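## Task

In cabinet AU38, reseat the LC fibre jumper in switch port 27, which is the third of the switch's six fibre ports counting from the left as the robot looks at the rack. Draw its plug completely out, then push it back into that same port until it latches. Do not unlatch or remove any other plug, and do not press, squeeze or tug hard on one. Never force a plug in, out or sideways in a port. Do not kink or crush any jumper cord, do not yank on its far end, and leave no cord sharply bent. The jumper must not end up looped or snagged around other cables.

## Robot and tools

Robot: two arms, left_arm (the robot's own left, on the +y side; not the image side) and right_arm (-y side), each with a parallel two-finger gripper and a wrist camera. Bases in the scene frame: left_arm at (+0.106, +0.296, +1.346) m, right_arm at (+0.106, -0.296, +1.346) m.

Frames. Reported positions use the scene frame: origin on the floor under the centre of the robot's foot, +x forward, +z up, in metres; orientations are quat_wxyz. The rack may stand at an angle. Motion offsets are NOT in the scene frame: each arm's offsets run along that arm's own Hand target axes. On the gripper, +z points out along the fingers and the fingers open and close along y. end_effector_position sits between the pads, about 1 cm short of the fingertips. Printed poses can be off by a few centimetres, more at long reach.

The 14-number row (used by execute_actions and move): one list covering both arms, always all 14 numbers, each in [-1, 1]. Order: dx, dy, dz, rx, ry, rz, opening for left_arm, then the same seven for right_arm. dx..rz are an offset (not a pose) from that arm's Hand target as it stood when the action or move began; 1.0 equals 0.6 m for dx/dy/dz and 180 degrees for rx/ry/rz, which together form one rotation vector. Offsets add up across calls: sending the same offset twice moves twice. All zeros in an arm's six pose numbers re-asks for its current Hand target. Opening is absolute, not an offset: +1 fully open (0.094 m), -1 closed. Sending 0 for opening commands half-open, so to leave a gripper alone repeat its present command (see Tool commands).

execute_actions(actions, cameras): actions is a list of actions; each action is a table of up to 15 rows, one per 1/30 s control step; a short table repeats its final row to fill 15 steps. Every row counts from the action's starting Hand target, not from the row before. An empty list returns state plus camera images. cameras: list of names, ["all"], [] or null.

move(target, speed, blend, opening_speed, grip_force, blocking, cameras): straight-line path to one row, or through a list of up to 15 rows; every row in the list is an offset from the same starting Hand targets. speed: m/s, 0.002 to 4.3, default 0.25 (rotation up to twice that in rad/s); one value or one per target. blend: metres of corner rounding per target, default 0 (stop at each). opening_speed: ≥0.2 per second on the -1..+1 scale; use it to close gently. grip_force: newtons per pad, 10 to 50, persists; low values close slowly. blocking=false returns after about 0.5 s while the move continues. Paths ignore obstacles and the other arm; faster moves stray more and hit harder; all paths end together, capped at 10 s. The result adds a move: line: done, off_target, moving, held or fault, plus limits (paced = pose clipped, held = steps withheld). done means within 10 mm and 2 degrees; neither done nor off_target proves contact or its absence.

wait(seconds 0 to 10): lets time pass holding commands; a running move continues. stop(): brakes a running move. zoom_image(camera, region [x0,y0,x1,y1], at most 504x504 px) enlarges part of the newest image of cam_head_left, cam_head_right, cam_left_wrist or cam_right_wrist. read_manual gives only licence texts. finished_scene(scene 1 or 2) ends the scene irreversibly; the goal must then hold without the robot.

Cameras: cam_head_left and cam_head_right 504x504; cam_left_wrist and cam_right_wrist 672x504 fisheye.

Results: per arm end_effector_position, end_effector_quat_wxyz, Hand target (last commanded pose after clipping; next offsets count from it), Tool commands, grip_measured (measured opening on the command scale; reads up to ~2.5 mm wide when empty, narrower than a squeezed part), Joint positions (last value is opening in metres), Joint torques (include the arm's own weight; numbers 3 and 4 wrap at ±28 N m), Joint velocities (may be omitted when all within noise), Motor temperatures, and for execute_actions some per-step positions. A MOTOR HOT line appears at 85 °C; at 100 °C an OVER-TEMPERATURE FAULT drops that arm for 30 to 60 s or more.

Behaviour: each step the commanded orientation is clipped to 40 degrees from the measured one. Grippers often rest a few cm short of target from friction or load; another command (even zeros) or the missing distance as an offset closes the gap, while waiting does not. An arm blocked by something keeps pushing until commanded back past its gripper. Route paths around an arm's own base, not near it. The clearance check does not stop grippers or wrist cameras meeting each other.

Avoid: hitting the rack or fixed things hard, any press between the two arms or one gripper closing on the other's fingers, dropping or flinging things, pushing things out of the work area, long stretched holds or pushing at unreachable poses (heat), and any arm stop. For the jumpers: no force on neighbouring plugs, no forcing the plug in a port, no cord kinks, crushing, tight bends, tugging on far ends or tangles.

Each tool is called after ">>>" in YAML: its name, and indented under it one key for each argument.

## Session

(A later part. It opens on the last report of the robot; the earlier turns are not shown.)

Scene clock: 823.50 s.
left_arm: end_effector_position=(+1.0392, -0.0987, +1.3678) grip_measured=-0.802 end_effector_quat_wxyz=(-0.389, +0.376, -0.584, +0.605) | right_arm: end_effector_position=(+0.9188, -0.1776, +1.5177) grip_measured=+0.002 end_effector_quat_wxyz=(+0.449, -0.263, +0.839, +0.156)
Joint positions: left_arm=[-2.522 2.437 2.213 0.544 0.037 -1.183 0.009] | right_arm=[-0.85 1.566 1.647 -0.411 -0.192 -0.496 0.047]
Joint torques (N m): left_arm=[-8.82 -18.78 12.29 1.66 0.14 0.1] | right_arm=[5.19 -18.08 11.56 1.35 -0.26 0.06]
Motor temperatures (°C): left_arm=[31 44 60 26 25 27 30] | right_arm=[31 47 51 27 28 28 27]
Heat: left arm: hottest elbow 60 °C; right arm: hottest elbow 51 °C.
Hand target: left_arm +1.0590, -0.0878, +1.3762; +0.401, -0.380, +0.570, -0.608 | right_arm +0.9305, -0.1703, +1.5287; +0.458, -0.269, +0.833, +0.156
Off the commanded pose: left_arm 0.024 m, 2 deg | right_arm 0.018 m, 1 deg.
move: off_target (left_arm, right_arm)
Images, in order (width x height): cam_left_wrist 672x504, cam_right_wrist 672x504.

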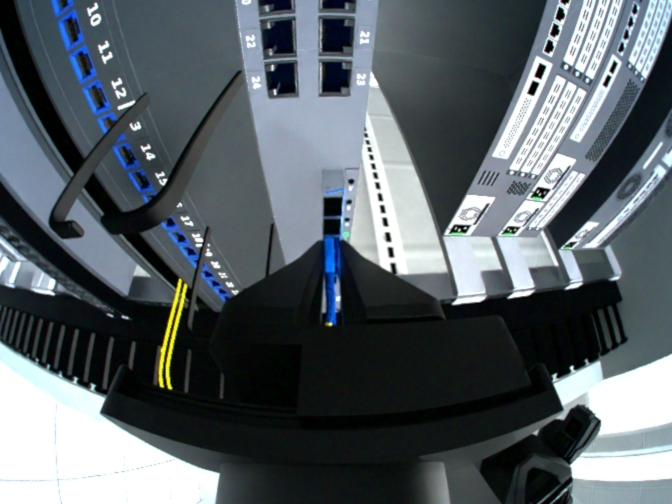

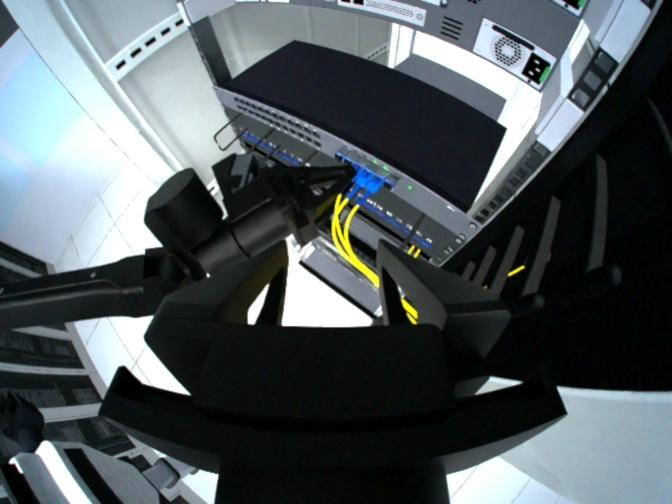

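>>> move:
  target: [0,0,0,0,0,0,-0.65,0,0,0,0,0,0,0]
  opening_speed: 0.6
  speed: 0.04

>>> move:
  target: [0.0155,-0.011,-0.0365,0,0,0,-0.65,0,0,0,0,0,0,0]
  speed: 0.06
  cameras: ["cam_left_wrist","cam_right_wrist"]

>>> zoom_image:
  camera: "cam_left_wrist"
  region: [280, 190, 390, 290]

>>> zoom_image:
  camera: "cam_right_wrist"
  region: [322, 140, 402, 208]

Scene clock: 858.00 s.
left_arm: end_effector_position=(+1.0408, -0.0982, +1.3698) grip_measured=-0.653 end_effector_quat_wxyz=(-0.390, +0.376, -0.583, +0.605) | right_arm: end_effector_position=(+0.9188, -0.1776, +1.5177) grip_measured=+0.002 end_effector_quat_wxyz=(+0.449, -0.263, +0.839, +0.156)
Joint positions: left_arm=[-2.522 2.439 2.221 0.541 0.036 -1.183 0.016] | right_arm=[-0.85 1.566 1.647 -0.411 -0.192 -0.496 0.047]
Joint torques (N m): left_arm=[-8.82 -18.08 11.82 1.69 0.2 0.04] | right_arm=[5.19 -18.2 11.6 1.28 -0.26 0.05]
Motor temperatures (°C): left_arm=[31 48 58 26 25 27 30] | right_arm=[31 47 52 27 28 28 27]
Heat: left arm: hottest elbow 58 °C; right arm: hottest elbow 52 °C.
Hand target: left_arm +1.0590, -0.0879, +1.3762; +0.401, -0.380, +0.570, -0.608 | right_arm +0.9305, -0.1703, +1.5287; +0.458, -0.269, +0.833, +0.156
Off the commanded pose: left_arm 0.022 m, 2 deg | right_arm 0.018 m, 1 deg.
move: off_target (left_arm, right_arm)

Scene clock: 859.10 s.
left_arm: end_effector_position=(+1.0332, -0.0949, +1.3641) grip_measured=-0.652 end_effector_quat_wxyz=(-0.394, +0.381, -0.580, +0.602) | right_arm: end_effector_position=(+0.9188, -0.1776, +1.5177) grip_measured=+0.002 end_effector_quat_wxyz=(+0.449, -0.263, +0.839, +0.156)
Joint positions: left_arm=[-2.522 2.424 2.17 0.581 0.023 -1.183 0.016] | right_arm=[-0.85 1.566 1.647 -0.411 -0.192 -0.496 0.047]
Joint torques (N m): left_arm=[-9.35 -21.6 6.69 2.77 0.24 0.15] | right_arm=[5.07 -18.14 11.56 1.31 -0.25 0.06]
Motor temperatures (°C): left_arm=[31 48 58 26 25 27 30] | right_arm=[31 47 52 27 28 28 27]
Heat: left arm: hottest elbow 58 °C; right arm: hottest elbow 52 °C.
Hand target: left_arm +1.0349, -0.0877, +1.3816; +0.402, -0.380, +0.570, -0.608 | right_arm +0.9305, -0.1703, +1.5287; +0.458, -0.269, +0.833, +0.156
Off the commanded pose: left_arm 0.019 m, 2 deg | right_arm 0.018 m, 1 deg.
move: off_target (left_arm, right_arm)
Images, in order (width x height): cam_left_wrist 672x504, cam_right_wrist 672x504.

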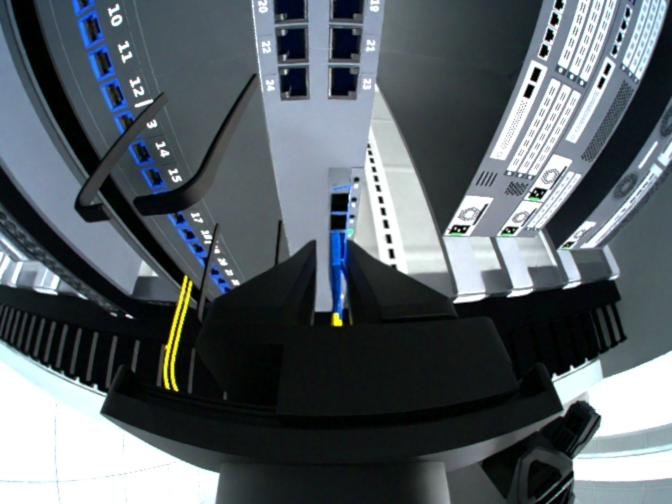

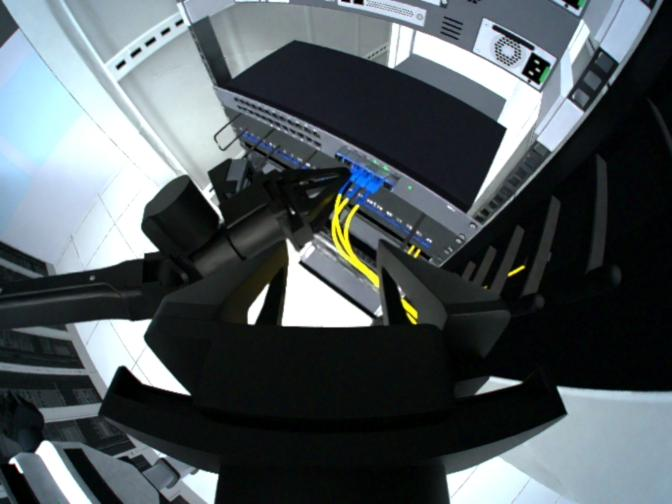

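Scaled by 4.582 from the camera's 672x504 image, which has a finer 960x720 frame.

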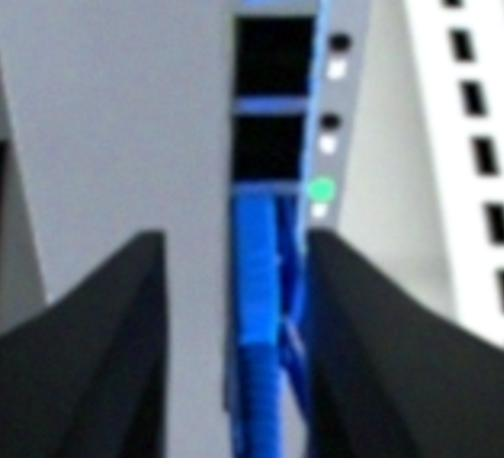

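Scaled by 6.300 from the camera's 672x504 image, which has a finer 960x720 frame.

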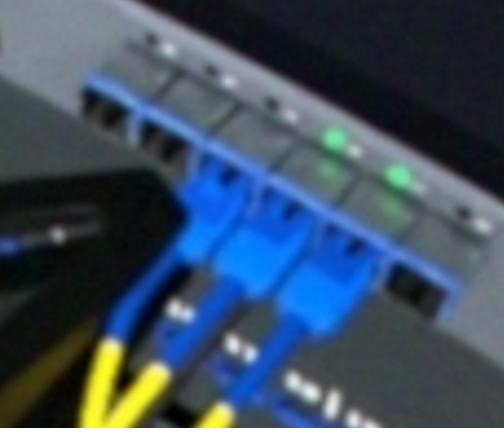

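>>> move:
  target: [-0.0123,0.0084,0.0287,0,0,0,-0.65,0,0,0,0,0,0,0]
  speed: 0.05

Scene clock: 863.63 s.
left_arm: end_effector_position=(+1.0365, -0.0955, +1.3682) grip_measured=-0.652 end_effector_quat_wxyz=(-0.391, +0.379, -0.583, +0.603) | right_arm: end_effector_position=(+0.9188, -0.1776, +1.5177) grip_measured=+0.002 end_effector_quat_wxyz=(+0.449, -0.263, +0.839, +0.156)
Joint positions: left_arm=[-2.522 2.424 2.186 0.559 0.028 -1.183 0.016] | right_arm=[-0.85 1.566 1.647 -0.411 -0.192 -0.496 0.047]
Joint torques (N m): left_arm=[-8.59 -18.37 11.89 1.46 0.47 0.06] | right_arm=[4.95 -18.14 11.58 1.29 -0.26 0.06]
Motor temperatures (°C): left_arm=[31 48 57 26 25 27 30] | right_arm=[31 47 52 27 28 28 27]
Heat: left arm: hottest elbow 57 °C; right arm: hottest elbow 52 °C.
Hand target: left_arm +1.0539, -0.0877, +1.3776; +0.402, -0.380, +0.570, -0.608 | right_arm +0.9305, -0.1703, +1.5287; +0.458, -0.269, +0.833, +0.156
Off the commanded pose: left_arm 0.021 m, 2 deg | right_arm 0.018 m, 1 deg.
move: off_target (left_arm, right_arm)

>>> move:
  target: [0,0,0,0,0,0,-0.93,0,0,0,0,0,0,0]
  opening_speed: 0.4
  speed: 0.04

>>> move:
  target:
    - [-0.0084,0.0012,0.0199,0,0,0,-0.95,0,0,0,0,0,0,0]
  speed: 0.04
  cameras: ["cam_left_wrist","cam_right_wrist"]

>>> zoom_image:
  camera: "cam_right_wrist"
  region: [322, 140, 402, 208]

>>> zoom_image:
  camera: "cam_left_wrist"
  region: [280, 190, 390, 290]

Scene clock: 868.60 s.
left_arm: end_effector_position=(+1.0364, -0.0957, +1.3675) grip_measured=-0.874 end_effector_quat_wxyz=(-0.391, +0.380, -0.583, +0.603) | right_arm: end_effector_position=(+0.9188, -0.1776, +1.5177) grip_measured=+0.002 end_effector_quat_wxyz=(+0.449, -0.263, +0.839, +0.156)
Joint positions: left_arm=[-2.522 2.424 2.186 0.558 0.028 -1.183 0.006] | right_arm=[-0.85 1.566 1.647 -0.411 -0.192 -0.496 0.047]
Joint torques (N m): left_arm=[-8.82 -17.49 11.97 1.73 0.46 0.09] | right_arm=[5.19 -18.2 11.58 1.32 -0.27 0.06]
Motor temperatures (°C): left_arm=[31 48 57 26 25 27 30] | right_arm=[31 47 52 27 28 28 27]
Heat: left arm: hottest elbow 57 °C; right arm: hottest elbow 52 °C.
Hand target: left_arm +1.0539, -0.0877, +1.3776; +0.401, -0.380, +0.570, -0.608 | right_arm +0.9305, -0.1703, +1.5287; +0.458, -0.269, +0.833, +0.156
Off the commanded pose: left_arm 0.022 m, 2 deg | right_arm 0.018 m, 1 deg.
move: off_target (left_arm, right_arm)

Scene clock: 869.37 s.
left_arm: end_effector_position=(+1.0379, -0.0955, +1.3672) grip_measured=-0.876 end_effector_quat_wxyz=(-0.390, +0.377, -0.583, +0.604) | right_arm: end_effector_position=(+0.9188, -0.1776, +1.5177) grip_measured=+0.002 end_effector_quat_wxyz=(+0.449, -0.263, +0.839, +0.156)
Joint positions: left_arm=[-2.52 2.429 2.195 0.554 0.035 -1.183 0.006] | right_arm=[-0.85 1.566 1.647 -0.411 -0.192 -0.496 0.047]
Joint torques (N m): left_arm=[-8.88 -17.14 14.27 0.81 0.37 0.1] | right_arm=[5.01 -18.2 11.58 1.33 -0.26 0.04]
Motor temperatures (°C): left_arm=[31 48 57 26 25 27 30] | right_arm=[31 47 52 27 28 28 27]
Heat: left arm: hottest elbow 57 °C; right arm: hottest elbow 52 °C.
Hand target: left_arm +1.0669, -0.0876, +1.3773; +0.402, -0.380, +0.570, -0.607 | right_arm +0.9305, -0.1703, +1.5287; +0.458, -0.269, +0.833, +0.156
Off the commanded pose: left_arm 0.032 m, 2 deg | right_arm 0.018 m, 1 deg.
move: off_target (left_arm, right_arm)
Images, in order (width x height): cam_left_wrist 672x504, cam_right_wrist 672x504.

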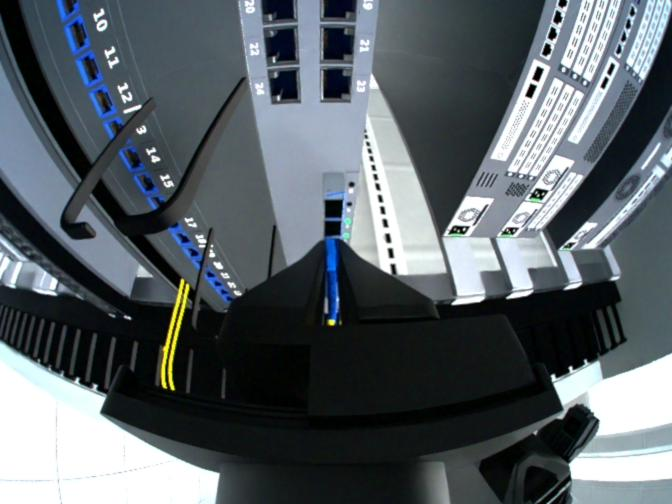

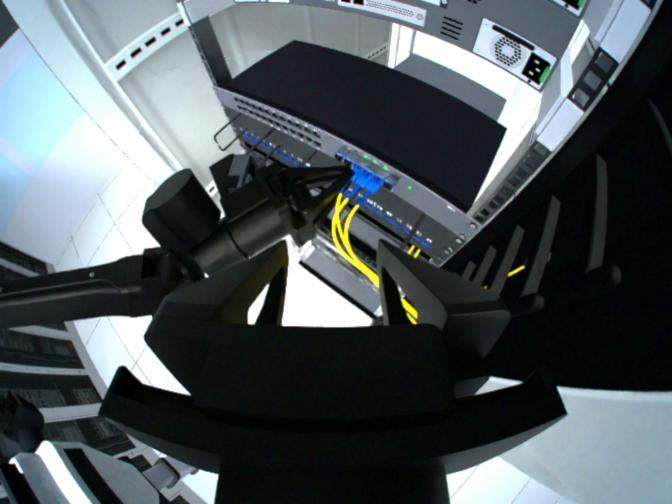

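Scaled by 6.300 from the camera's 672x504 image, which has a finer 960x720 frame.

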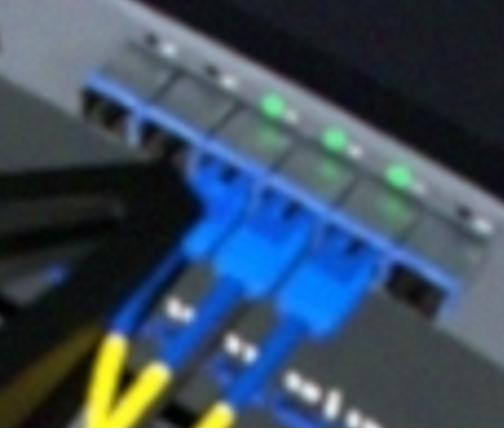

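Scaled by 4.582 from the camera's 672x504 image, which has a finer 960x720 frame.

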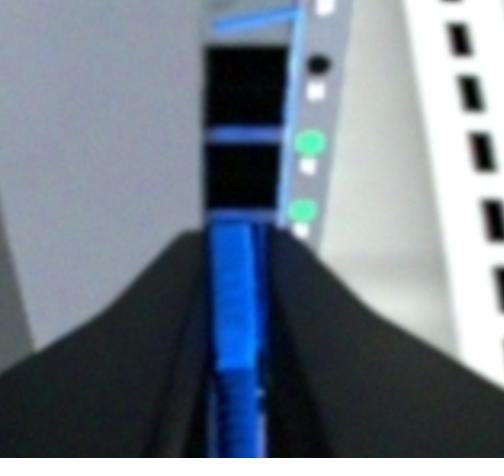

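>>> move:
  target: [-0.0039,0.0006,0.0092,0,0,0,-0.95,0,0,0,0,0,0,0]
  speed: 0.04

>>> move:
  target: [0.0093,-0.0014,-0.0221,0,0,0,-0.95,0,0,0,0,0,0,0]
  speed: 0.05

>>> execute_actions:
  actions:
    - [[0,0,0,0,0,0,-0.55,0,0,0,0,0,0,0]]
  cameras: ["cam_left_wrist","cam_right_wrist"]

>>> zoom_image:
  camera: "cam_right_wrist"
  region: [322, 140, 402, 208]

>>> zoom_image:
  camera: "cam_left_wrist"
  region: [280, 190, 390, 290]

Scene clock: 873.00 s.
left_arm: end_effector_position=(+1.0381, -0.0953, +1.3672) grip_measured=-0.876 end_effector_quat_wxyz=(-0.390, +0.376, -0.584, +0.605) | right_arm: end_effector_position=(+0.9188, -0.1776, +1.5177) grip_measured=+0.002 end_effector_quat_wxyz=(+0.449, -0.263, +0.839, +0.156)
Joint positions: left_arm=[-2.519 2.429 2.197 0.554 0.04 -1.183 0.006] | right_arm=[-0.85 1.566 1.647 -0.411 -0.192 -0.496 0.047]
Joint torques (N m): left_arm=[-9.05 -17.14 15.5 0.2 0.21 0.12] | right_arm=[5.19 -18.32 11.56 1.32 -0.26 0.06]
Motor temperatures (°C): left_arm=[31 48 58 26 25 27 30] | right_arm=[31 47 52 27 28 28 27]
Heat: left arm: hottest elbow 58 °C; right arm: hottest elbow 52 °C.
Hand target: left_arm +1.0730, -0.0875, +1.3772; +0.402, -0.380, +0.570, -0.607 | right_arm +0.9305, -0.1703, +1.5287; +0.458, -0.269, +0.833, +0.156
Off the commanded pose: left_arm 0.037 m, 2 deg | right_arm 0.018 m, 1 deg.
move: off_target (left_arm, right_arm)

Scene clock: 873.70 s.
left_arm: end_effector_position=(+1.0382, -0.0952, +1.3674) grip_measured=-0.876 end_effector_quat_wxyz=(-0.390, +0.376, -0.583, +0.605) | right_arm: end_effector_position=(+0.9188, -0.1776, +1.5177) grip_measured=+0.002 end_effector_quat_wxyz=(+0.449, -0.263, +0.839, +0.156)
Joint positions: left_arm=[-2.519 2.429 2.197 0.555 0.04 -1.183 0.006] | right_arm=[-0.85 1.566 1.647 -0.411 -0.192 -0.496 0.047]
Joint torques (N m): left_arm=[-8.82 -17.38 12.55 1.26 0.04 0.07] | right_arm=[5.07 -18.14 11.58 1.32 -0.25 0.07]
Motor temperatures (°C): left_arm=[31 48 58 26 25 27 30] | right_arm=[31 47 52 27 28 28 27]
Heat: left arm: hottest elbow 58 °C; right arm: hottest elbow 52 °C.
Hand target: left_arm +1.0586, -0.0875, +1.3773; +0.402, -0.380, +0.570, -0.607 | right_arm +0.9305, -0.1703, +1.5287; +0.458, -0.269, +0.833, +0.156
Off the commanded pose: left_arm 0.024 m, 2 deg | right_arm 0.018 m, 1 deg.
move: off_target (left_arm, right_arm)

Scene clock: 874.57 s.
left_arm: end_effector_position=(+1.0418, -0.0954, +1.3679) grip_measured=-0.552 end_effector_quat_wxyz=(-0.391, +0.378, -0.583, +0.604) | right_arm: end_effector_position=(+0.9188, -0.1776, +1.5177) grip_measured=+0.002 end_effector_quat_wxyz=(+0.449, -0.263, +0.839, +0.156)
Joint positions: left_arm=[-2.519 2.438 2.219 0.541 0.035 -1.183 0.021] | right_arm=[-0.85 1.566 1.647 -0.411 -0.192 -0.496 0.047]
Joint torques (N m): left_arm=[-9.35 -18.37 11.82 1.58 0.19 0.09] | right_arm=[5.01 -18.26 11.52 1.29 -0.27 0.07]
Motor temperatures (°C): left_arm=[31 48 58 26 25 27 30] | right_arm=[31 47 52 27 28 28 27]
Heat: left arm: hottest elbow 58 °C; right arm: hottest elbow 52 °C.
Hand target: left_arm +1.0586, -0.0875, +1.3776; +0.402, -0.380, +0.570, -0.608 | right_arm +0.9305, -0.1703, +1.5287; +0.458, -0.269, +0.833, +0.156
Off the commanded pose: left_arm 0.021 m, 2 deg | right_arm 0.018 m, 1 deg.
Step readings (end_effector_position of left_arm | right_arm):
0: (+1.0382, -0.0952, +1.3674) | (+0.9188, -0.1776, +1.5177)
1: (+1.0382, -0.0952, +1.3674) | (+0.9188, -0.1776, +1.5177)
2: (+1.0384, -0.0951, +1.3677) | (+0.9188, -0.1776, +1.5177)
4: (+1.0397, -0.0949, +1.3680) | (+0.9188, -0.1776, +1.5177)
8: (+1.0414, -0.0942, +1.3701) | (+0.9188, -0.1776, +1.5177)
15: (+1.0424, -0.0943, +1.3709) | (+0.9188, -0.1776, +1.5177)
Images, in order (width x height): cam_left_wrist 672x504, cam_right_wrist 672x504.

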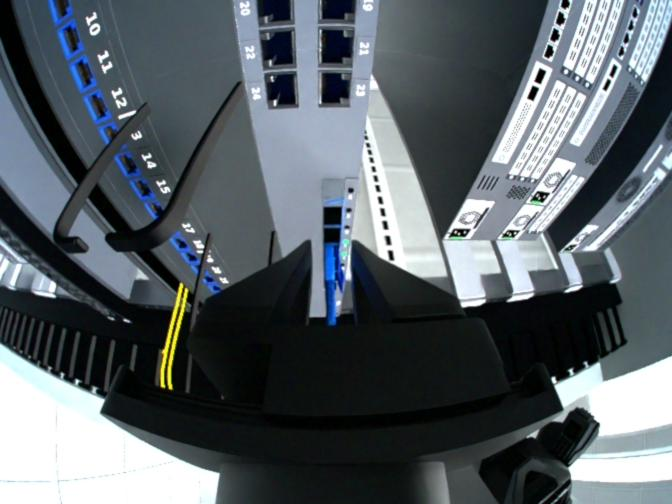

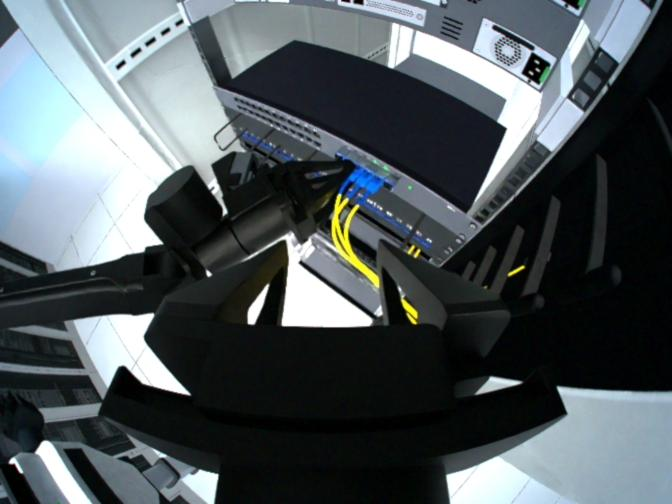

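Scaled by 6.300 from the camera's 672x504 image, which has a finer 960x720 frame.

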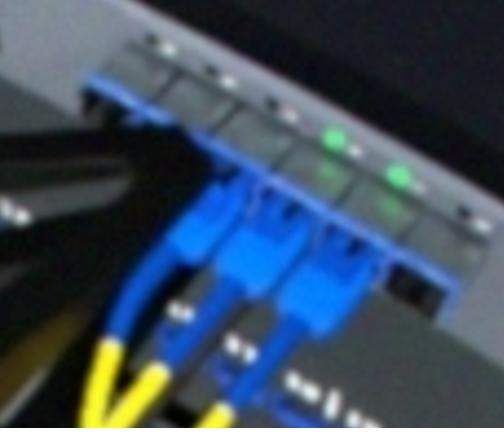

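Scaled by 4.582 from the camera's 672x504 image, which has a finer 960x720 frame.

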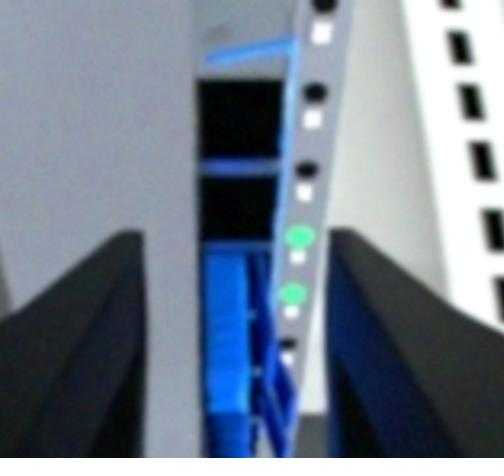

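>>> move:
  target:
    - [0.0155,-0.011,-0.0365,0,0,0,-0.6,0,0,0,0,0,0,0]
    - [0.005,-0.0022,-0.0116,0,0,0,-0.65,0,0,0,0,0,0,0]
  speed: 0.05

Scene clock: 882.07 s.
left_arm: end_effector_position=(+1.0333, -0.0935, +1.3609) grip_measured=-0.648 end_effector_quat_wxyz=(-0.391, +0.381, -0.585, +0.601) | right_arm: end_effector_position=(+0.9188, -0.1776, +1.5177) grip_measured=+0.002 end_effector_quat_wxyz=(+0.449, -0.263, +0.839, +0.156)
Joint positions: left_arm=[-2.519 2.421 2.166 0.572 0.028 -1.183 0.017] | right_arm=[-0.85 1.566 1.647 -0.411 -0.192 -0.496 0.047]
Joint torques (N m): left_arm=[-9.76 -18.61 11.67 1.55 0.31 0.07] | right_arm=[5.25 -18.2 11.54 1.31 -0.26 0.06]
Motor temperatures (°C): left_arm=[31 47 58 26 25 27 30] | right_arm=[31 47 52 27 28 28 27]
Heat: left arm: hottest elbow 58 °C; right arm: hottest elbow 52 °C.
Hand target: left_arm +1.0509, -0.0876, +1.3783; +0.402, -0.380, +0.570, -0.608 | right_arm +0.9305, -0.1703, +1.5287; +0.458, -0.269, +0.833, +0.156
Off the commanded pose: left_arm 0.026 m, 2 deg | right_arm 0.018 m, 1 deg.
move: off_target (left_arm, right_arm); target 2's new opening was sent with left_arm's hand 0.026 m and 2 deg from that target

>>> wait:
  seconds: 0.1
  cameras: ["cam_left_wrist","cam_right_wrist"]

>>> zoom_image:
  camera: "cam_left_wrist"
  region: [280, 190, 390, 290]

Scene clock: 883.87 s.
left_arm: end_effector_position=(+1.0333, -0.0935, +1.3609) grip_measured=-0.648 end_effector_quat_wxyz=(-0.391, +0.381, -0.585, +0.601) | right_arm: end_effector_position=(+0.9188, -0.1776, +1.5177) grip_measured=+0.002 end_effector_quat_wxyz=(+0.449, -0.263, +0.839, +0.156)
Joint positions: left_arm=[-2.519 2.421 2.166 0.572 0.028 -1.183 0.017] | right_arm=[-0.85 1.566 1.647 -0.411 -0.192 -0.496 0.047]
Joint torques (N m): left_arm=[-9.41 -19.19 11.43 1.42 0.38 0.06] | right_arm=[5.13 -18.14 11.56 1.33 -0.26 0.06]
Motor temperatures (°C): left_arm=[31 47 58 26 25 27 30] | right_arm=[31 47 52 27 28 28 27]
Heat: left arm: hottest elbow 58 °C; right arm: hottest elbow 52 °C.
Hand target: left_arm +1.0509, -0.0876, +1.3783; +0.402, -0.380, +0.570, -0.608 | right_arm +0.9305, -0.1703, +1.5287; +0.458, -0.269, +0.833, +0.156
Tool commands: left_gripper/opening=-0.65 right_gripper/opening=+0.0
Off the commanded pose: left_arm 0.026 m, 2 deg | right_arm 0.018 m, 1 deg.
wait: 0.10 s; at rest from the start
Images, in order (width x height): cam_left_wrist 672x504, cam_right_wrist 672x504.

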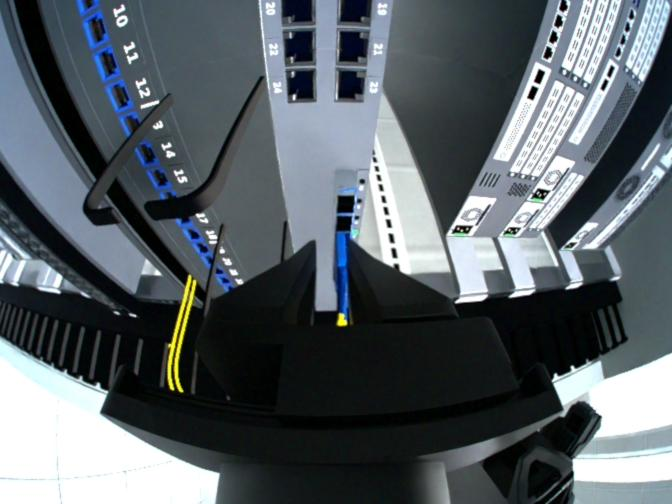

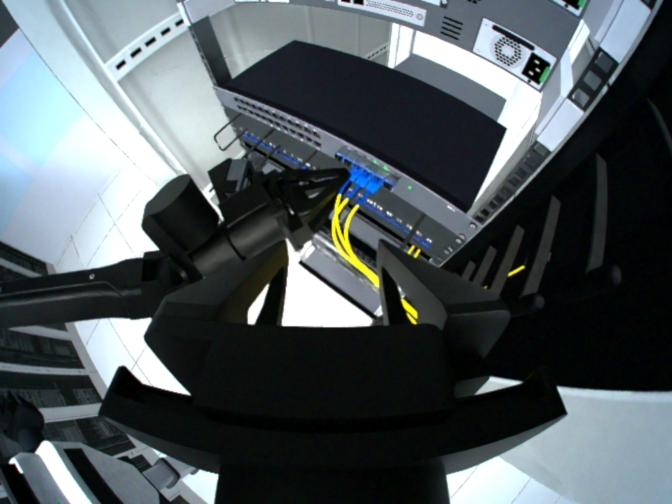

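Scaled by 4.582 from the camera's 672x504 image, which has a finer 960x720 frame.

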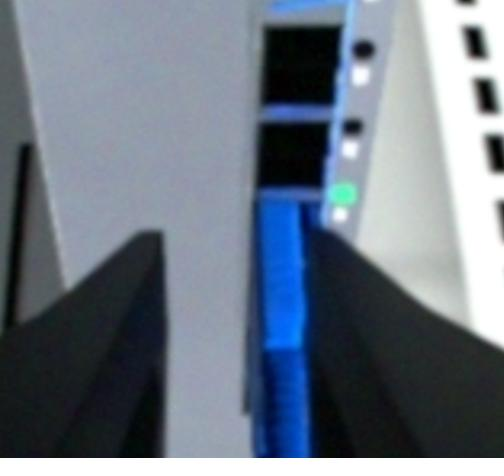

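>>> move:
  target: [0,0,0,0,0,0,-0.35,0,0,0,0,0,0,0]
  opening_speed: 1
  speed: 0.05

>>> move:
  target: [0.0116,-0.0017,-0.0276,0,0,0,-0.45,0,0,0,0,0,0,0]
  speed: 0.05

>>> move:
  target: [-0.0116,0.0017,0.0276,0,0,0,-0.55,0,0,0,0,0,0,0]
  speed: 0.05
  cameras: ["cam_left_wrist"]

>>> zoom_image:
  camera: "cam_left_wrist"
  region: [280, 190, 390, 290]

Scene clock: 892.77 s.
left_arm: end_effector_position=(+1.0332, -0.0937, +1.3602) grip_measured=-0.353 end_effector_quat_wxyz=(-0.390, +0.381, -0.586, +0.600) | right_arm: end_effector_position=(+0.9188, -0.1776, +1.5177) grip_measured=+0.002 end_effector_quat_wxyz=(+0.449, -0.263, +0.839, +0.156)
Joint positions: left_arm=[-2.519 2.421 2.166 0.569 0.028 -1.183 0.03] | right_arm=[-0.85 1.566 1.647 -0.411 -0.192 -0.496 0.047]
Joint torques (N m): left_arm=[-9.52 -18.67 11.55 1.72 0.34 0.11] | right_arm=[5.01 -18.2 11.58 1.32 -0.26 0.07]
Motor temperatures (°C): left_arm=[31 46 59 26 25 27 30] | right_arm=[31 47 52 27 28 28 27]
Heat: left arm: hottest elbow 59 °C; right arm: hottest elbow 52 °C.
Hand target: left_arm +1.0509, -0.0877, +1.3782; +0.401, -0.380, +0.570, -0.607 | right_arm +0.9305, -0.1703, +1.5287; +0.458, -0.269, +0.833, +0.156
Off the commanded pose: left_arm 0.026 m, 2 deg | right_arm 0.018 m, 1 deg.
move: off_target (left_arm, right_arm)

Scene clock: 893.77 s.
left_arm: end_effector_position=(+1.0317, -0.0924, +1.3599) grip_measured=-0.448 end_effector_quat_wxyz=(-0.394, +0.382, -0.582, +0.601) | right_arm: end_effector_position=(+0.9188, -0.1776, +1.5177) grip_measured=+0.002 end_effector_quat_wxyz=(+0.449, -0.263, +0.839, +0.156)
Joint positions: left_arm=[-2.519 2.421 2.156 0.588 0.023 -1.183 0.026] | right_arm=[-0.85 1.566 1.647 -0.411 -0.192 -0.496 0.047]
Joint torques (N m): left_arm=[-9.35 -20.54 6.74 2.92 0.2 0.06] | right_arm=[5.01 -18.2 11.58 1.32 -0.26 0.05]
Motor temperatures (°C): left_arm=[31 46 59 26 25 27 30] | right_arm=[31 47 52 27 28 28 27]
Heat: left arm: hottest elbow 59 °C; right arm: hottest elbow 52 °C.
Hand target: left_arm +1.0330, -0.0875, +1.3786; +0.402, -0.380, +0.570, -0.608 | right_arm +0.9305, -0.1703, +1.5287; +0.458, -0.269, +0.833, +0.156
Off the commanded pose: left_arm 0.019 m, 2 deg | right_arm 0.018 m, 1 deg.
move: off_target (left_arm, right_arm)

Scene clock: 894.73 s.
left_arm: end_effector_position=(+1.0324, -0.0936, +1.3591) grip_measured=-0.548 end_effector_quat_wxyz=(-0.390, +0.381, -0.585, +0.600) | right_arm: end_effector_position=(+0.9188, -0.1776, +1.5177) grip_measured=+0.002 end_effector_quat_wxyz=(+0.449, -0.263, +0.839, +0.156)
Joint positions: left_arm=[-2.519 2.421 2.161 0.573 0.026 -1.183 0.021] | right_arm=[-0.85 1.566 1.647 -0.411 -0.192 -0.496 0.047]
Joint torques (N m): left_arm=[-8.76 -17.9 11.58 1.48 0.46 0.11] | right_arm=[5.13 -18.2 11.6 1.32 -0.26 0.05]
Motor temperatures (°C): left_arm=[31 46 59 26 25 27 30] | right_arm=[31 47 52 27 28 28 27]
Heat: left arm: hottest elbow 59 °C; right arm: hottest elbow 52 °C.
Hand target: left_arm +1.0509, -0.0876, +1.3785; +0.402, -0.380, +0.570, -0.608 | right_arm +0.9305, -0.1703, +1.5287; +0.458, -0.269, +0.833, +0.156
Off the commanded pose: left_arm 0.028 m, 2 deg | right_arm 0.018 m, 1 deg.
move: off_target (left_arm, right_arm)
Images, in order (width x height): cam_left_wrist 672x504.

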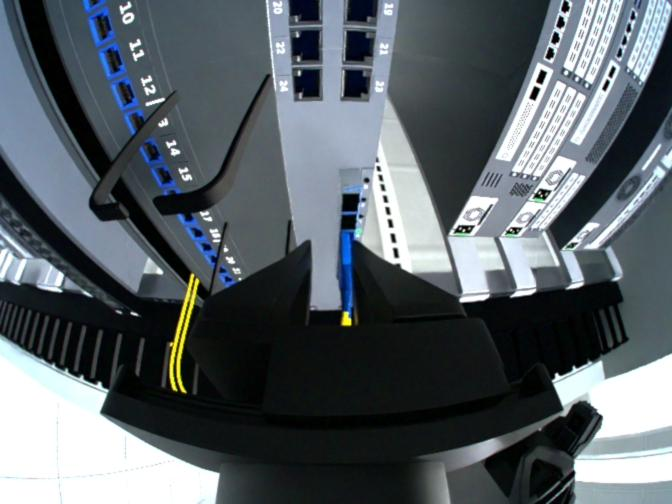

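Scaled by 4.582 from the camera's 672x504 image, which has a finer 960x720 frame.

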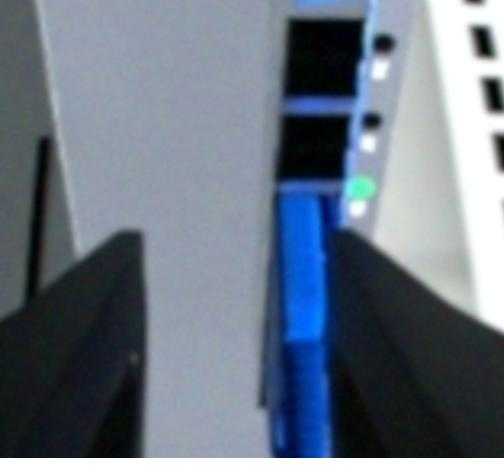

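>>> move:
  target:
    - [0.0425,-0.0168,-0.1003,0,0,0,-0.4,0,0,0,0,0,0,0]
    - [0.0554,-0.0386,-0.1298,0,0,0,-0.55,0,0,0,0,0,0,0]
    - [0.0393,-0.0039,-0.0935,0,0,0,-0.63,0,0,0,0,0,0,0]
    - [0.0,0.0033,-0.0002,0,0,0,-0.65,0,0,0,0,0,0,0]
  speed: [0.1,0.1,0.08,0.07]
  blend: [0.005,0,0,0]
  cameras: ["cam_left_wrist"]

>>> zoom_image:
  camera: "cam_left_wrist"
  region: [280, 190, 390, 290]

Scene clock: 906.97 s.
left_arm: end_effector_position=(+1.0342, -0.0948, +1.3682) grip_measured=-0.648 end_effector_quat_wxyz=(-0.392, +0.379, -0.582, +0.603) | right_arm: end_effector_position=(+0.9188, -0.1776, +1.5177) grip_measured=+0.002 end_effector_quat_wxyz=(+0.449, -0.263, +0.839, +0.156)
Joint positions: left_arm=[-2.523 2.417 2.17 0.57 0.027 -1.183 0.017] | right_arm=[-0.85 1.566 1.647 -0.411 -0.192 -0.496 0.047]
Joint torques (N m): left_arm=[-9.23 -17.79 11.56 1.74 0.49 0.05] | right_arm=[5.13 -18.37 11.58 1.28 -0.25 0.06]
Motor temperatures (°C): left_arm=[31 46 59 26 25 27 30] | right_arm=[31 47 52 27 28 28 27]
Heat: left arm: hottest elbow 59 °C; right arm: hottest elbow 52 °C.
Hand target: left_arm +1.0509, -0.0877, +1.3764; +0.402, -0.380, +0.570, -0.608 | right_arm +0.9305, -0.1703, +1.5287; +0.458, -0.269, +0.833, +0.156
Off the commanded pose: left_arm 0.020 m, 2 deg | right_arm 0.018 m, 1 deg.
move: off_target (left_arm, right_arm); target 2's new opening was sent with left_arm's hand 0.021 m and 2 deg from that target; target 3's new opening was sent with left_arm's hand 0.022 m and 2 deg from that target; target 4's new opening was sent with left_arm's hand 0.020 m and 2 deg from that target
Images, in order (width x height): cam_left_wrist 672x504.

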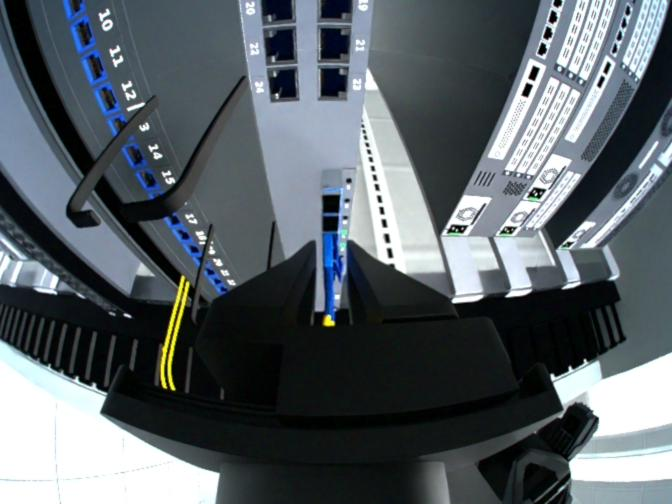

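Scaled by 4.582 from the camera's 672x504 image, which has a finer 960x720 frame.

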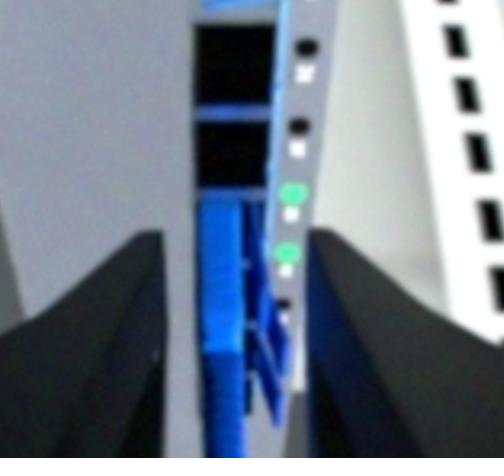

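>>> move:
  target: [0,0,0,0,0,0,-0.95,0,0,0,0,0,0,0]
  opening_speed: 0.5
  speed: 0.04

>>> move:
  target: [-0.0213,0.003,0.0506,0,0,0,-0.98,0,0,0,0,0,0,0]
  speed: 0.05
  cameras: ["cam_left_wrist","cam_right_wrist"]

>>> zoom_image:
  camera: "cam_right_wrist"
  region: [322, 140, 402, 208]

>>> zoom_image:
  camera: "cam_left_wrist"
  region: [280, 190, 390, 290]

Scene clock: 912.33 s.
left_arm: end_effector_position=(+1.0340, -0.0949, +1.3668) grip_measured=-0.889 end_effector_quat_wxyz=(-0.391, +0.380, -0.583, +0.602) | right_arm: end_effector_position=(+0.9188, -0.1776, +1.5177) grip_measured=+0.002 end_effector_quat_wxyz=(+0.449, -0.263, +0.839, +0.156)
Joint positions: left_arm=[-2.522 2.418 2.17 0.569 0.027 -1.183 0.005] | right_arm=[-0.85 1.566 1.647 -0.411 -0.192 -0.496 0.047]
Joint torques (N m): left_arm=[-9.11 -17.96 11.75 1.63 0.43 0.04] | right_arm=[5.19 -18.2 11.58 1.31 -0.26 0.05]
Motor temperatures (°C): left_arm=[31 46 58 26 25 27 30] | right_arm=[31 47 52 27 28 28 27]
Heat: left arm: hottest elbow 58 °C; right arm: hottest elbow 52 °C.
Hand target: left_arm +1.0509, -0.0875, +1.3765; +0.402, -0.380, +0.570, -0.608 | right_arm +0.9305, -0.1703, +1.5287; +0.458, -0.269, +0.833, +0.156
Off the commanded pose: left_arm 0.021 m, 2 deg | right_arm 0.018 m, 1 deg.
move: off_target (left_arm, right_arm)

Scene clock: 913.50 s.
left_arm: end_effector_position=(+1.0383, -0.0957, +1.3658) grip_measured=-0.888 end_effector_quat_wxyz=(-0.388, +0.372, -0.585, +0.608) | right_arm: end_effector_position=(+0.9188, -0.1776, +1.5177) grip_measured=+0.002 end_effector_quat_wxyz=(+0.449, -0.263, +0.839, +0.156)
Joint positions: left_arm=[-2.516 2.433 2.201 0.552 0.052 -1.183 0.005] | right_arm=[-0.85 1.566 1.647 -0.411 -0.192 -0.496 0.047]
Joint torques (N m): left_arm=[-8.82 -15.56 17.13 -0.53 0.04 0] | right_arm=[5.13 -18.14 11.59 1.32 -0.27 0.06]
Motor temperatures (°C): left_arm=[31 46 59 26 25 27 30] | right_arm=[31 47 52 27 28 28 27]
Heat: left arm: hottest elbow 59 °C; right arm: hottest elbow 52 °C.
Hand target: left_arm +1.0838, -0.0878, +1.3765; +0.401, -0.380, +0.570, -0.608 | right_arm +0.9305, -0.1703, +1.5287; +0.458, -0.269, +0.833, +0.156
Off the commanded pose: left_arm 0.048 m, 2 deg | right_arm 0.018 m, 1 deg.
move: off_target (left_arm, right_arm)
Images, in order (width x height): cam_left_wrist 672x504, cam_right_wrist 672x504.

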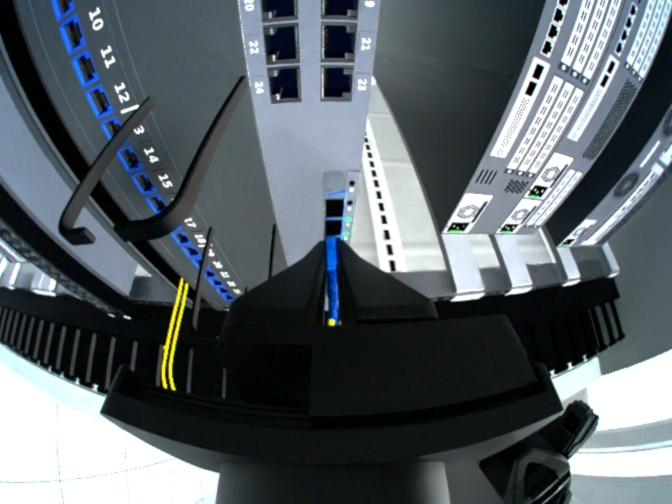

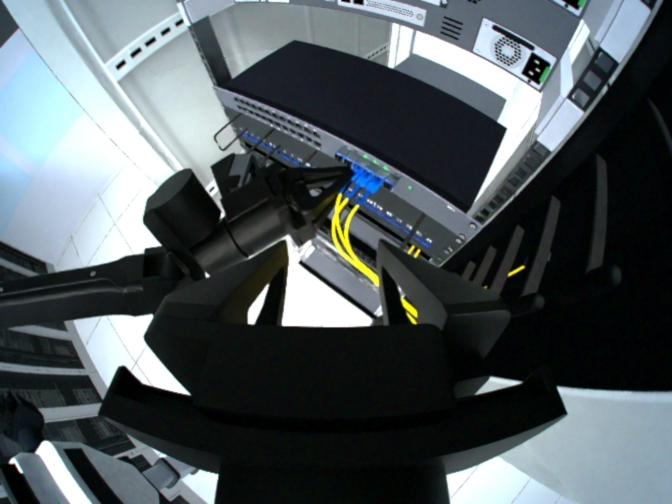

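Scaled by 6.300 from the camera's 672x504 image, which has a finer 960x720 frame.

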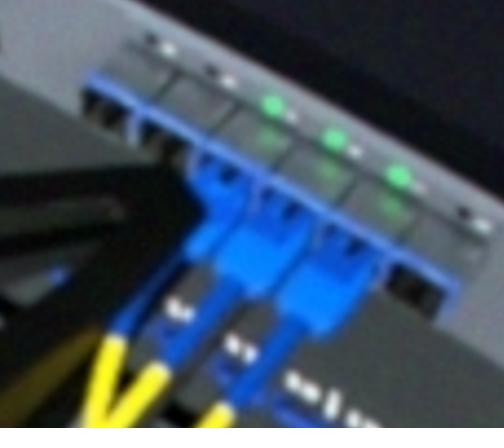

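Scaled by 4.582 from the camera's 672x504 image, which has a finer 960x720 frame.

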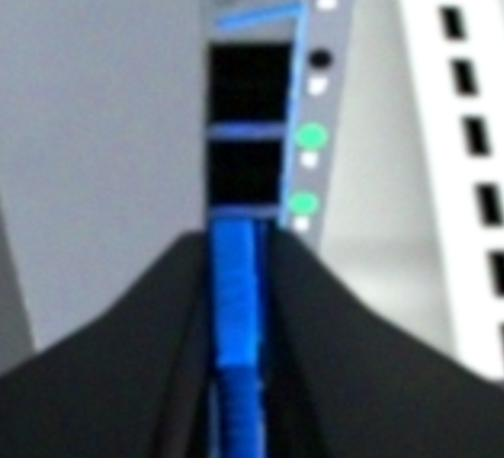

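>>> move:
  target: [0.0164,-0.0023,-0.0389,0,0,0,-0.95,0,0,0,0,0,0,0]
  speed: 0.08

>>> move:
  target: [0,0,0,0,0,0,-0.63,0,0,0,0,0,0,0]
  opening_speed: 0.6
  speed: 0.05

>>> move:
  target:
    - [0.0425,-0.0168,-0.1003,0,0,0,-0.45,0,0,0,0,0,0,0]
    - [0.0554,-0.0386,-0.1298,0,0,0,-0.55,0,0,0,0,0,0,0]
    - [0.0393,-0.0039,-0.0935,0,0,0,-0.75,0,0,0,0,0,0,0]
    - [0.0200,0.0,-0.0475,0,0,0,-0.75,0,0,0,0,0,0,0]
  speed: [0.1,0.1,0.08,0.07]
  blend: [0.005,0,0,0]
  cameras: ["cam_left_wrist","cam_right_wrist"]

>>> zoom_image:
  camera: "cam_left_wrist"
  region: [270, 180, 390, 290]

>>> zoom_image:
  camera: "cam_right_wrist"
  region: [322, 140, 402, 208]

Scene clock: 952.43 s.
left_arm: end_effector_position=(+1.0388, -0.0946, +1.3675) grip_measured=-0.888 end_effector_quat_wxyz=(-0.391, +0.373, -0.582, +0.608) | right_arm: end_effector_position=(+0.9188, -0.1776, +1.5177) grip_measured=+0.002 end_effector_quat_wxyz=(+0.449, -0.263, +0.839, +0.156)
Joint positions: left_arm=[-2.516 2.433 2.201 0.561 0.049 -1.183 0.005] | right_arm=[-0.85 1.566 1.647 -0.411 -0.192 -0.496 0.047]
Joint torques (N m): left_arm=[-9.35 -17.14 12.51 0.92 -0.34 0.15] | right_arm=[5.13 -18.2 11.6 1.31 -0.26 0.06]
Motor temperatures (°C): left_arm=[31 48 76 26 25 27 31] | right_arm=[31 47 52 27 28 28 27]
Heat: left arm: hottest elbow 76 °C; right arm: hottest elbow 52 °C.
Hand target: left_arm +1.0585, -0.0878, +1.3765; +0.402, -0.380, +0.570, -0.608 | right_arm +0.9305, -0.1703, +1.5287; +0.458, -0.269, +0.833, +0.156
Off the commanded pose: left_arm 0.023 m, 2 deg | right_arm 0.018 m, 1 deg.
move: off_target (left_arm, right_arm)

Scene clock: 953.47 s.
left_arm: end_effector_position=(+1.0427, -0.0937, +1.3659) grip_measured=-0.632 end_effector_quat_wxyz=(-0.392, +0.378, -0.583, +0.603) | right_arm: end_effector_position=(+0.9188, -0.1776, +1.5177) grip_measured=+0.002 end_effector_quat_wxyz=(+0.449, -0.263, +0.839, +0.156)
Joint positions: left_arm=[-2.516 2.441 2.221 0.541 0.035 -1.183 0.017] | right_arm=[-0.85 1.566 1.647 -0.411 -0.192 -0.496 0.047]
Joint torques (N m): left_arm=[-8.88 -18.26 11.69 1.46 0.25 0.07] | right_arm=[5.19 -18.08 11.59 1.33 -0.27 0.05]
Motor temperatures (°C): left_arm=[31 48 76 26 25 27 31] | right_arm=[31 47 53 27 28 28 27]
Heat: left arm: hottest elbow 76 °C; right arm: hottest elbow 53 °C.
Hand target: left_arm +1.0585, -0.0876, +1.3763; +0.402, -0.380, +0.570, -0.608 | right_arm +0.9305, -0.1703, +1.5287; +0.458, -0.269, +0.833, +0.156
Off the commanded pose: left_arm 0.020 m, 2 deg | right_arm 0.018 m, 1 deg.
move: off_target (left_arm, right_arm)

Scene clock: 958.73 s.
left_arm: end_effector_position=(+1.0094, -0.0954, +1.3703) grip_measured=-0.748 end_effector_quat_wxyz=(-0.391, +0.379, -0.580, +0.606) | right_arm: end_effector_position=(+0.9188, -0.1776, +1.5177) grip_measured=+0.002 end_effector_quat_wxyz=(+0.449, -0.263, +0.839, +0.156)
Joint positions: left_arm=[-2.535 2.358 2.034 0.652 0.019 -1.183 0.012] | right_arm=[-0.85 1.566 1.647 -0.411 -0.192 -0.496 0.047]
Joint torques (N m): left_arm=[-8.76 -18.08 11.58 1.33 0.45 0.16] | right_arm=[5.3 -18.26 11.59 1.31 -0.25 0.06]
Motor temperatures (°C): left_arm=[31 47 73 26 25 27 30] | right_arm=[31 47 53 27 28 28 27]
Heat: left arm: hottest elbow 73 °C; right arm: hottest elbow 53 °C.
Hand target: left_arm +1.0277, -0.0876, +1.3748; +0.402, -0.380, +0.570, -0.608 | right_arm +0.9305, -0.1703, +1.5287; +0.458, -0.269, +0.833, +0.156
Off the commanded pose: left_arm 0.020 m, 2 deg | right_arm 0.018 m, 1 deg.
move: off_target (left_arm, right_arm); target 2's new opening was sent with left_arm's hand 0.021 m and 2 deg from that target; target 3's new opening was sent with left_arm's hand 0.021 m and 2 deg from that target
Images, in order (width x height): cam_left_wrist 672x504, cam_right_wrist 672x504.

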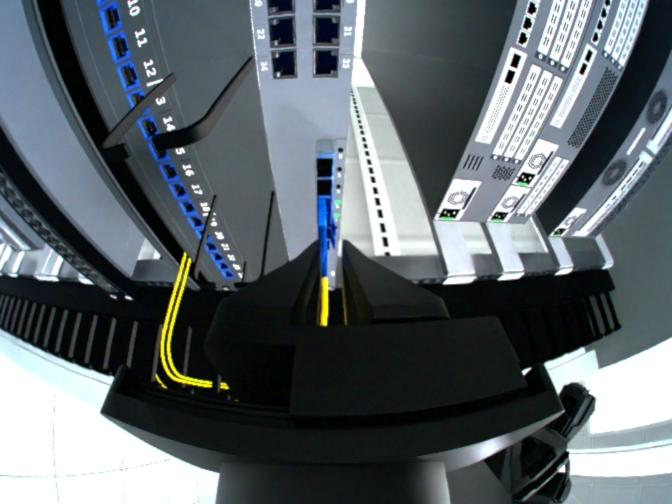

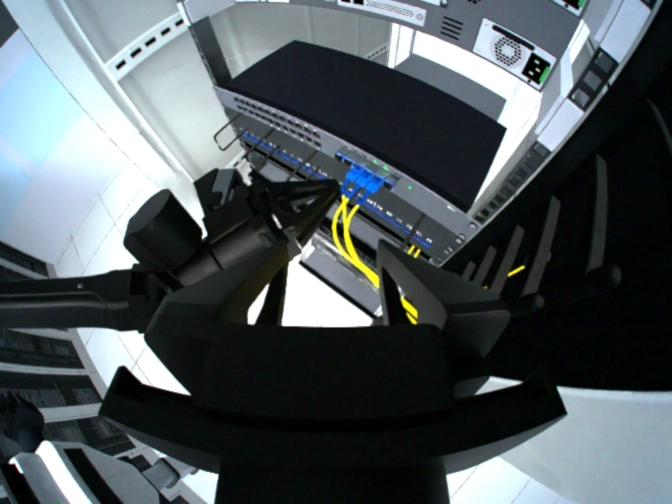

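Scaled by 4.200 from the camera's 672x504 image, which has a finer 960x720 frame.

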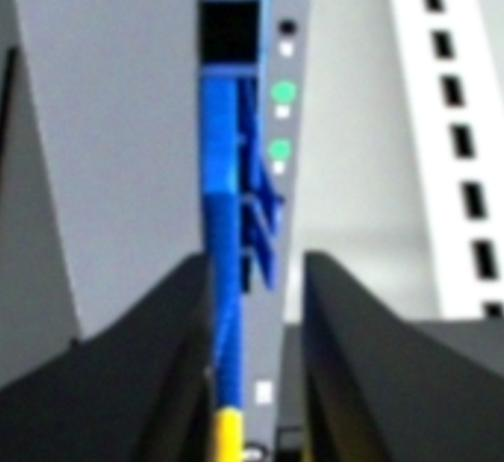

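Scaled by 6.300 from the camera's 672x504 image, which has a finer 960x720 frame.

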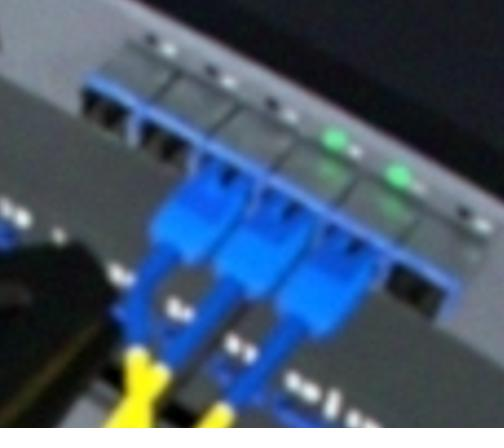

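>>> move:
  target: [-0.0106,0.0065,0.0250,0,0,0,-0.75,0,0,0,0,0,0,0]
  speed: 0.05
  cameras: ["cam_left_wrist"]

>>> zoom_image:
  camera: "cam_left_wrist"
  region: [280, 190, 390, 290]

Scene clock: 970.10 s.
left_arm: end_effector_position=(+1.0251, -0.0986, +1.3648) grip_measured=-0.748 end_effector_quat_wxyz=(-0.390, +0.378, -0.582, +0.605) | right_arm: end_effector_position=(+0.9188, -0.1776, +1.5177) grip_measured=+0.002 end_effector_quat_wxyz=(+0.449, -0.263, +0.839, +0.156)
Joint positions: left_arm=[-2.528 2.407 2.131 0.598 0.026 -1.183 0.012] | right_arm=[-0.85 1.566 1.647 -0.411 -0.192 -0.496 0.047]
Joint torques (N m): left_arm=[-8.23 -17.55 11.56 1.84 0.42 0.11] | right_arm=[5.19 -18.26 11.56 1.32 -0.26 0.05]
Motor temperatures (°C): left_arm=[31 47 68 26 25 27 30] | right_arm=[31 47 53 27 28 28 27]
Heat: left arm: hottest elbow 68 °C; right arm: hottest elbow 53 °C.
Hand target: left_arm +1.0441, -0.0878, +1.3719; +0.402, -0.380, +0.570, -0.608 | right_arm +0.9305, -0.1703, +1.5287; +0.458, -0.269, +0.833, +0.156
Off the commanded pose: left_arm 0.023 m, 2 deg | right_arm 0.018 m, 1 deg.
move: off_target (left_arm, right_arm)
Images, in order (width x height): cam_left_wrist 672x504.

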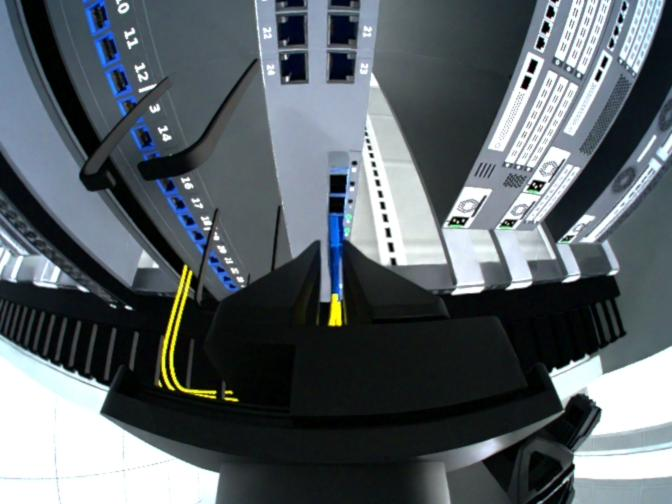

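Scaled by 4.582 from the camera's 672x504 image, which has a finer 960x720 frame.

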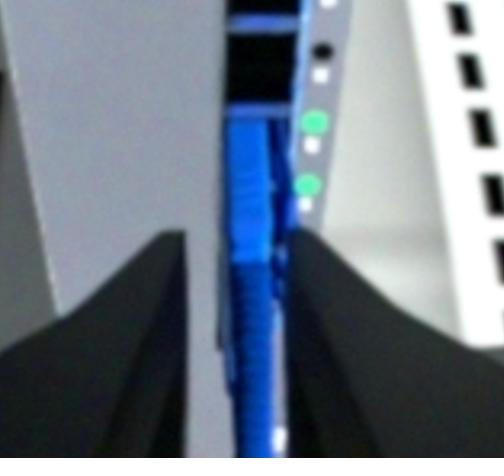

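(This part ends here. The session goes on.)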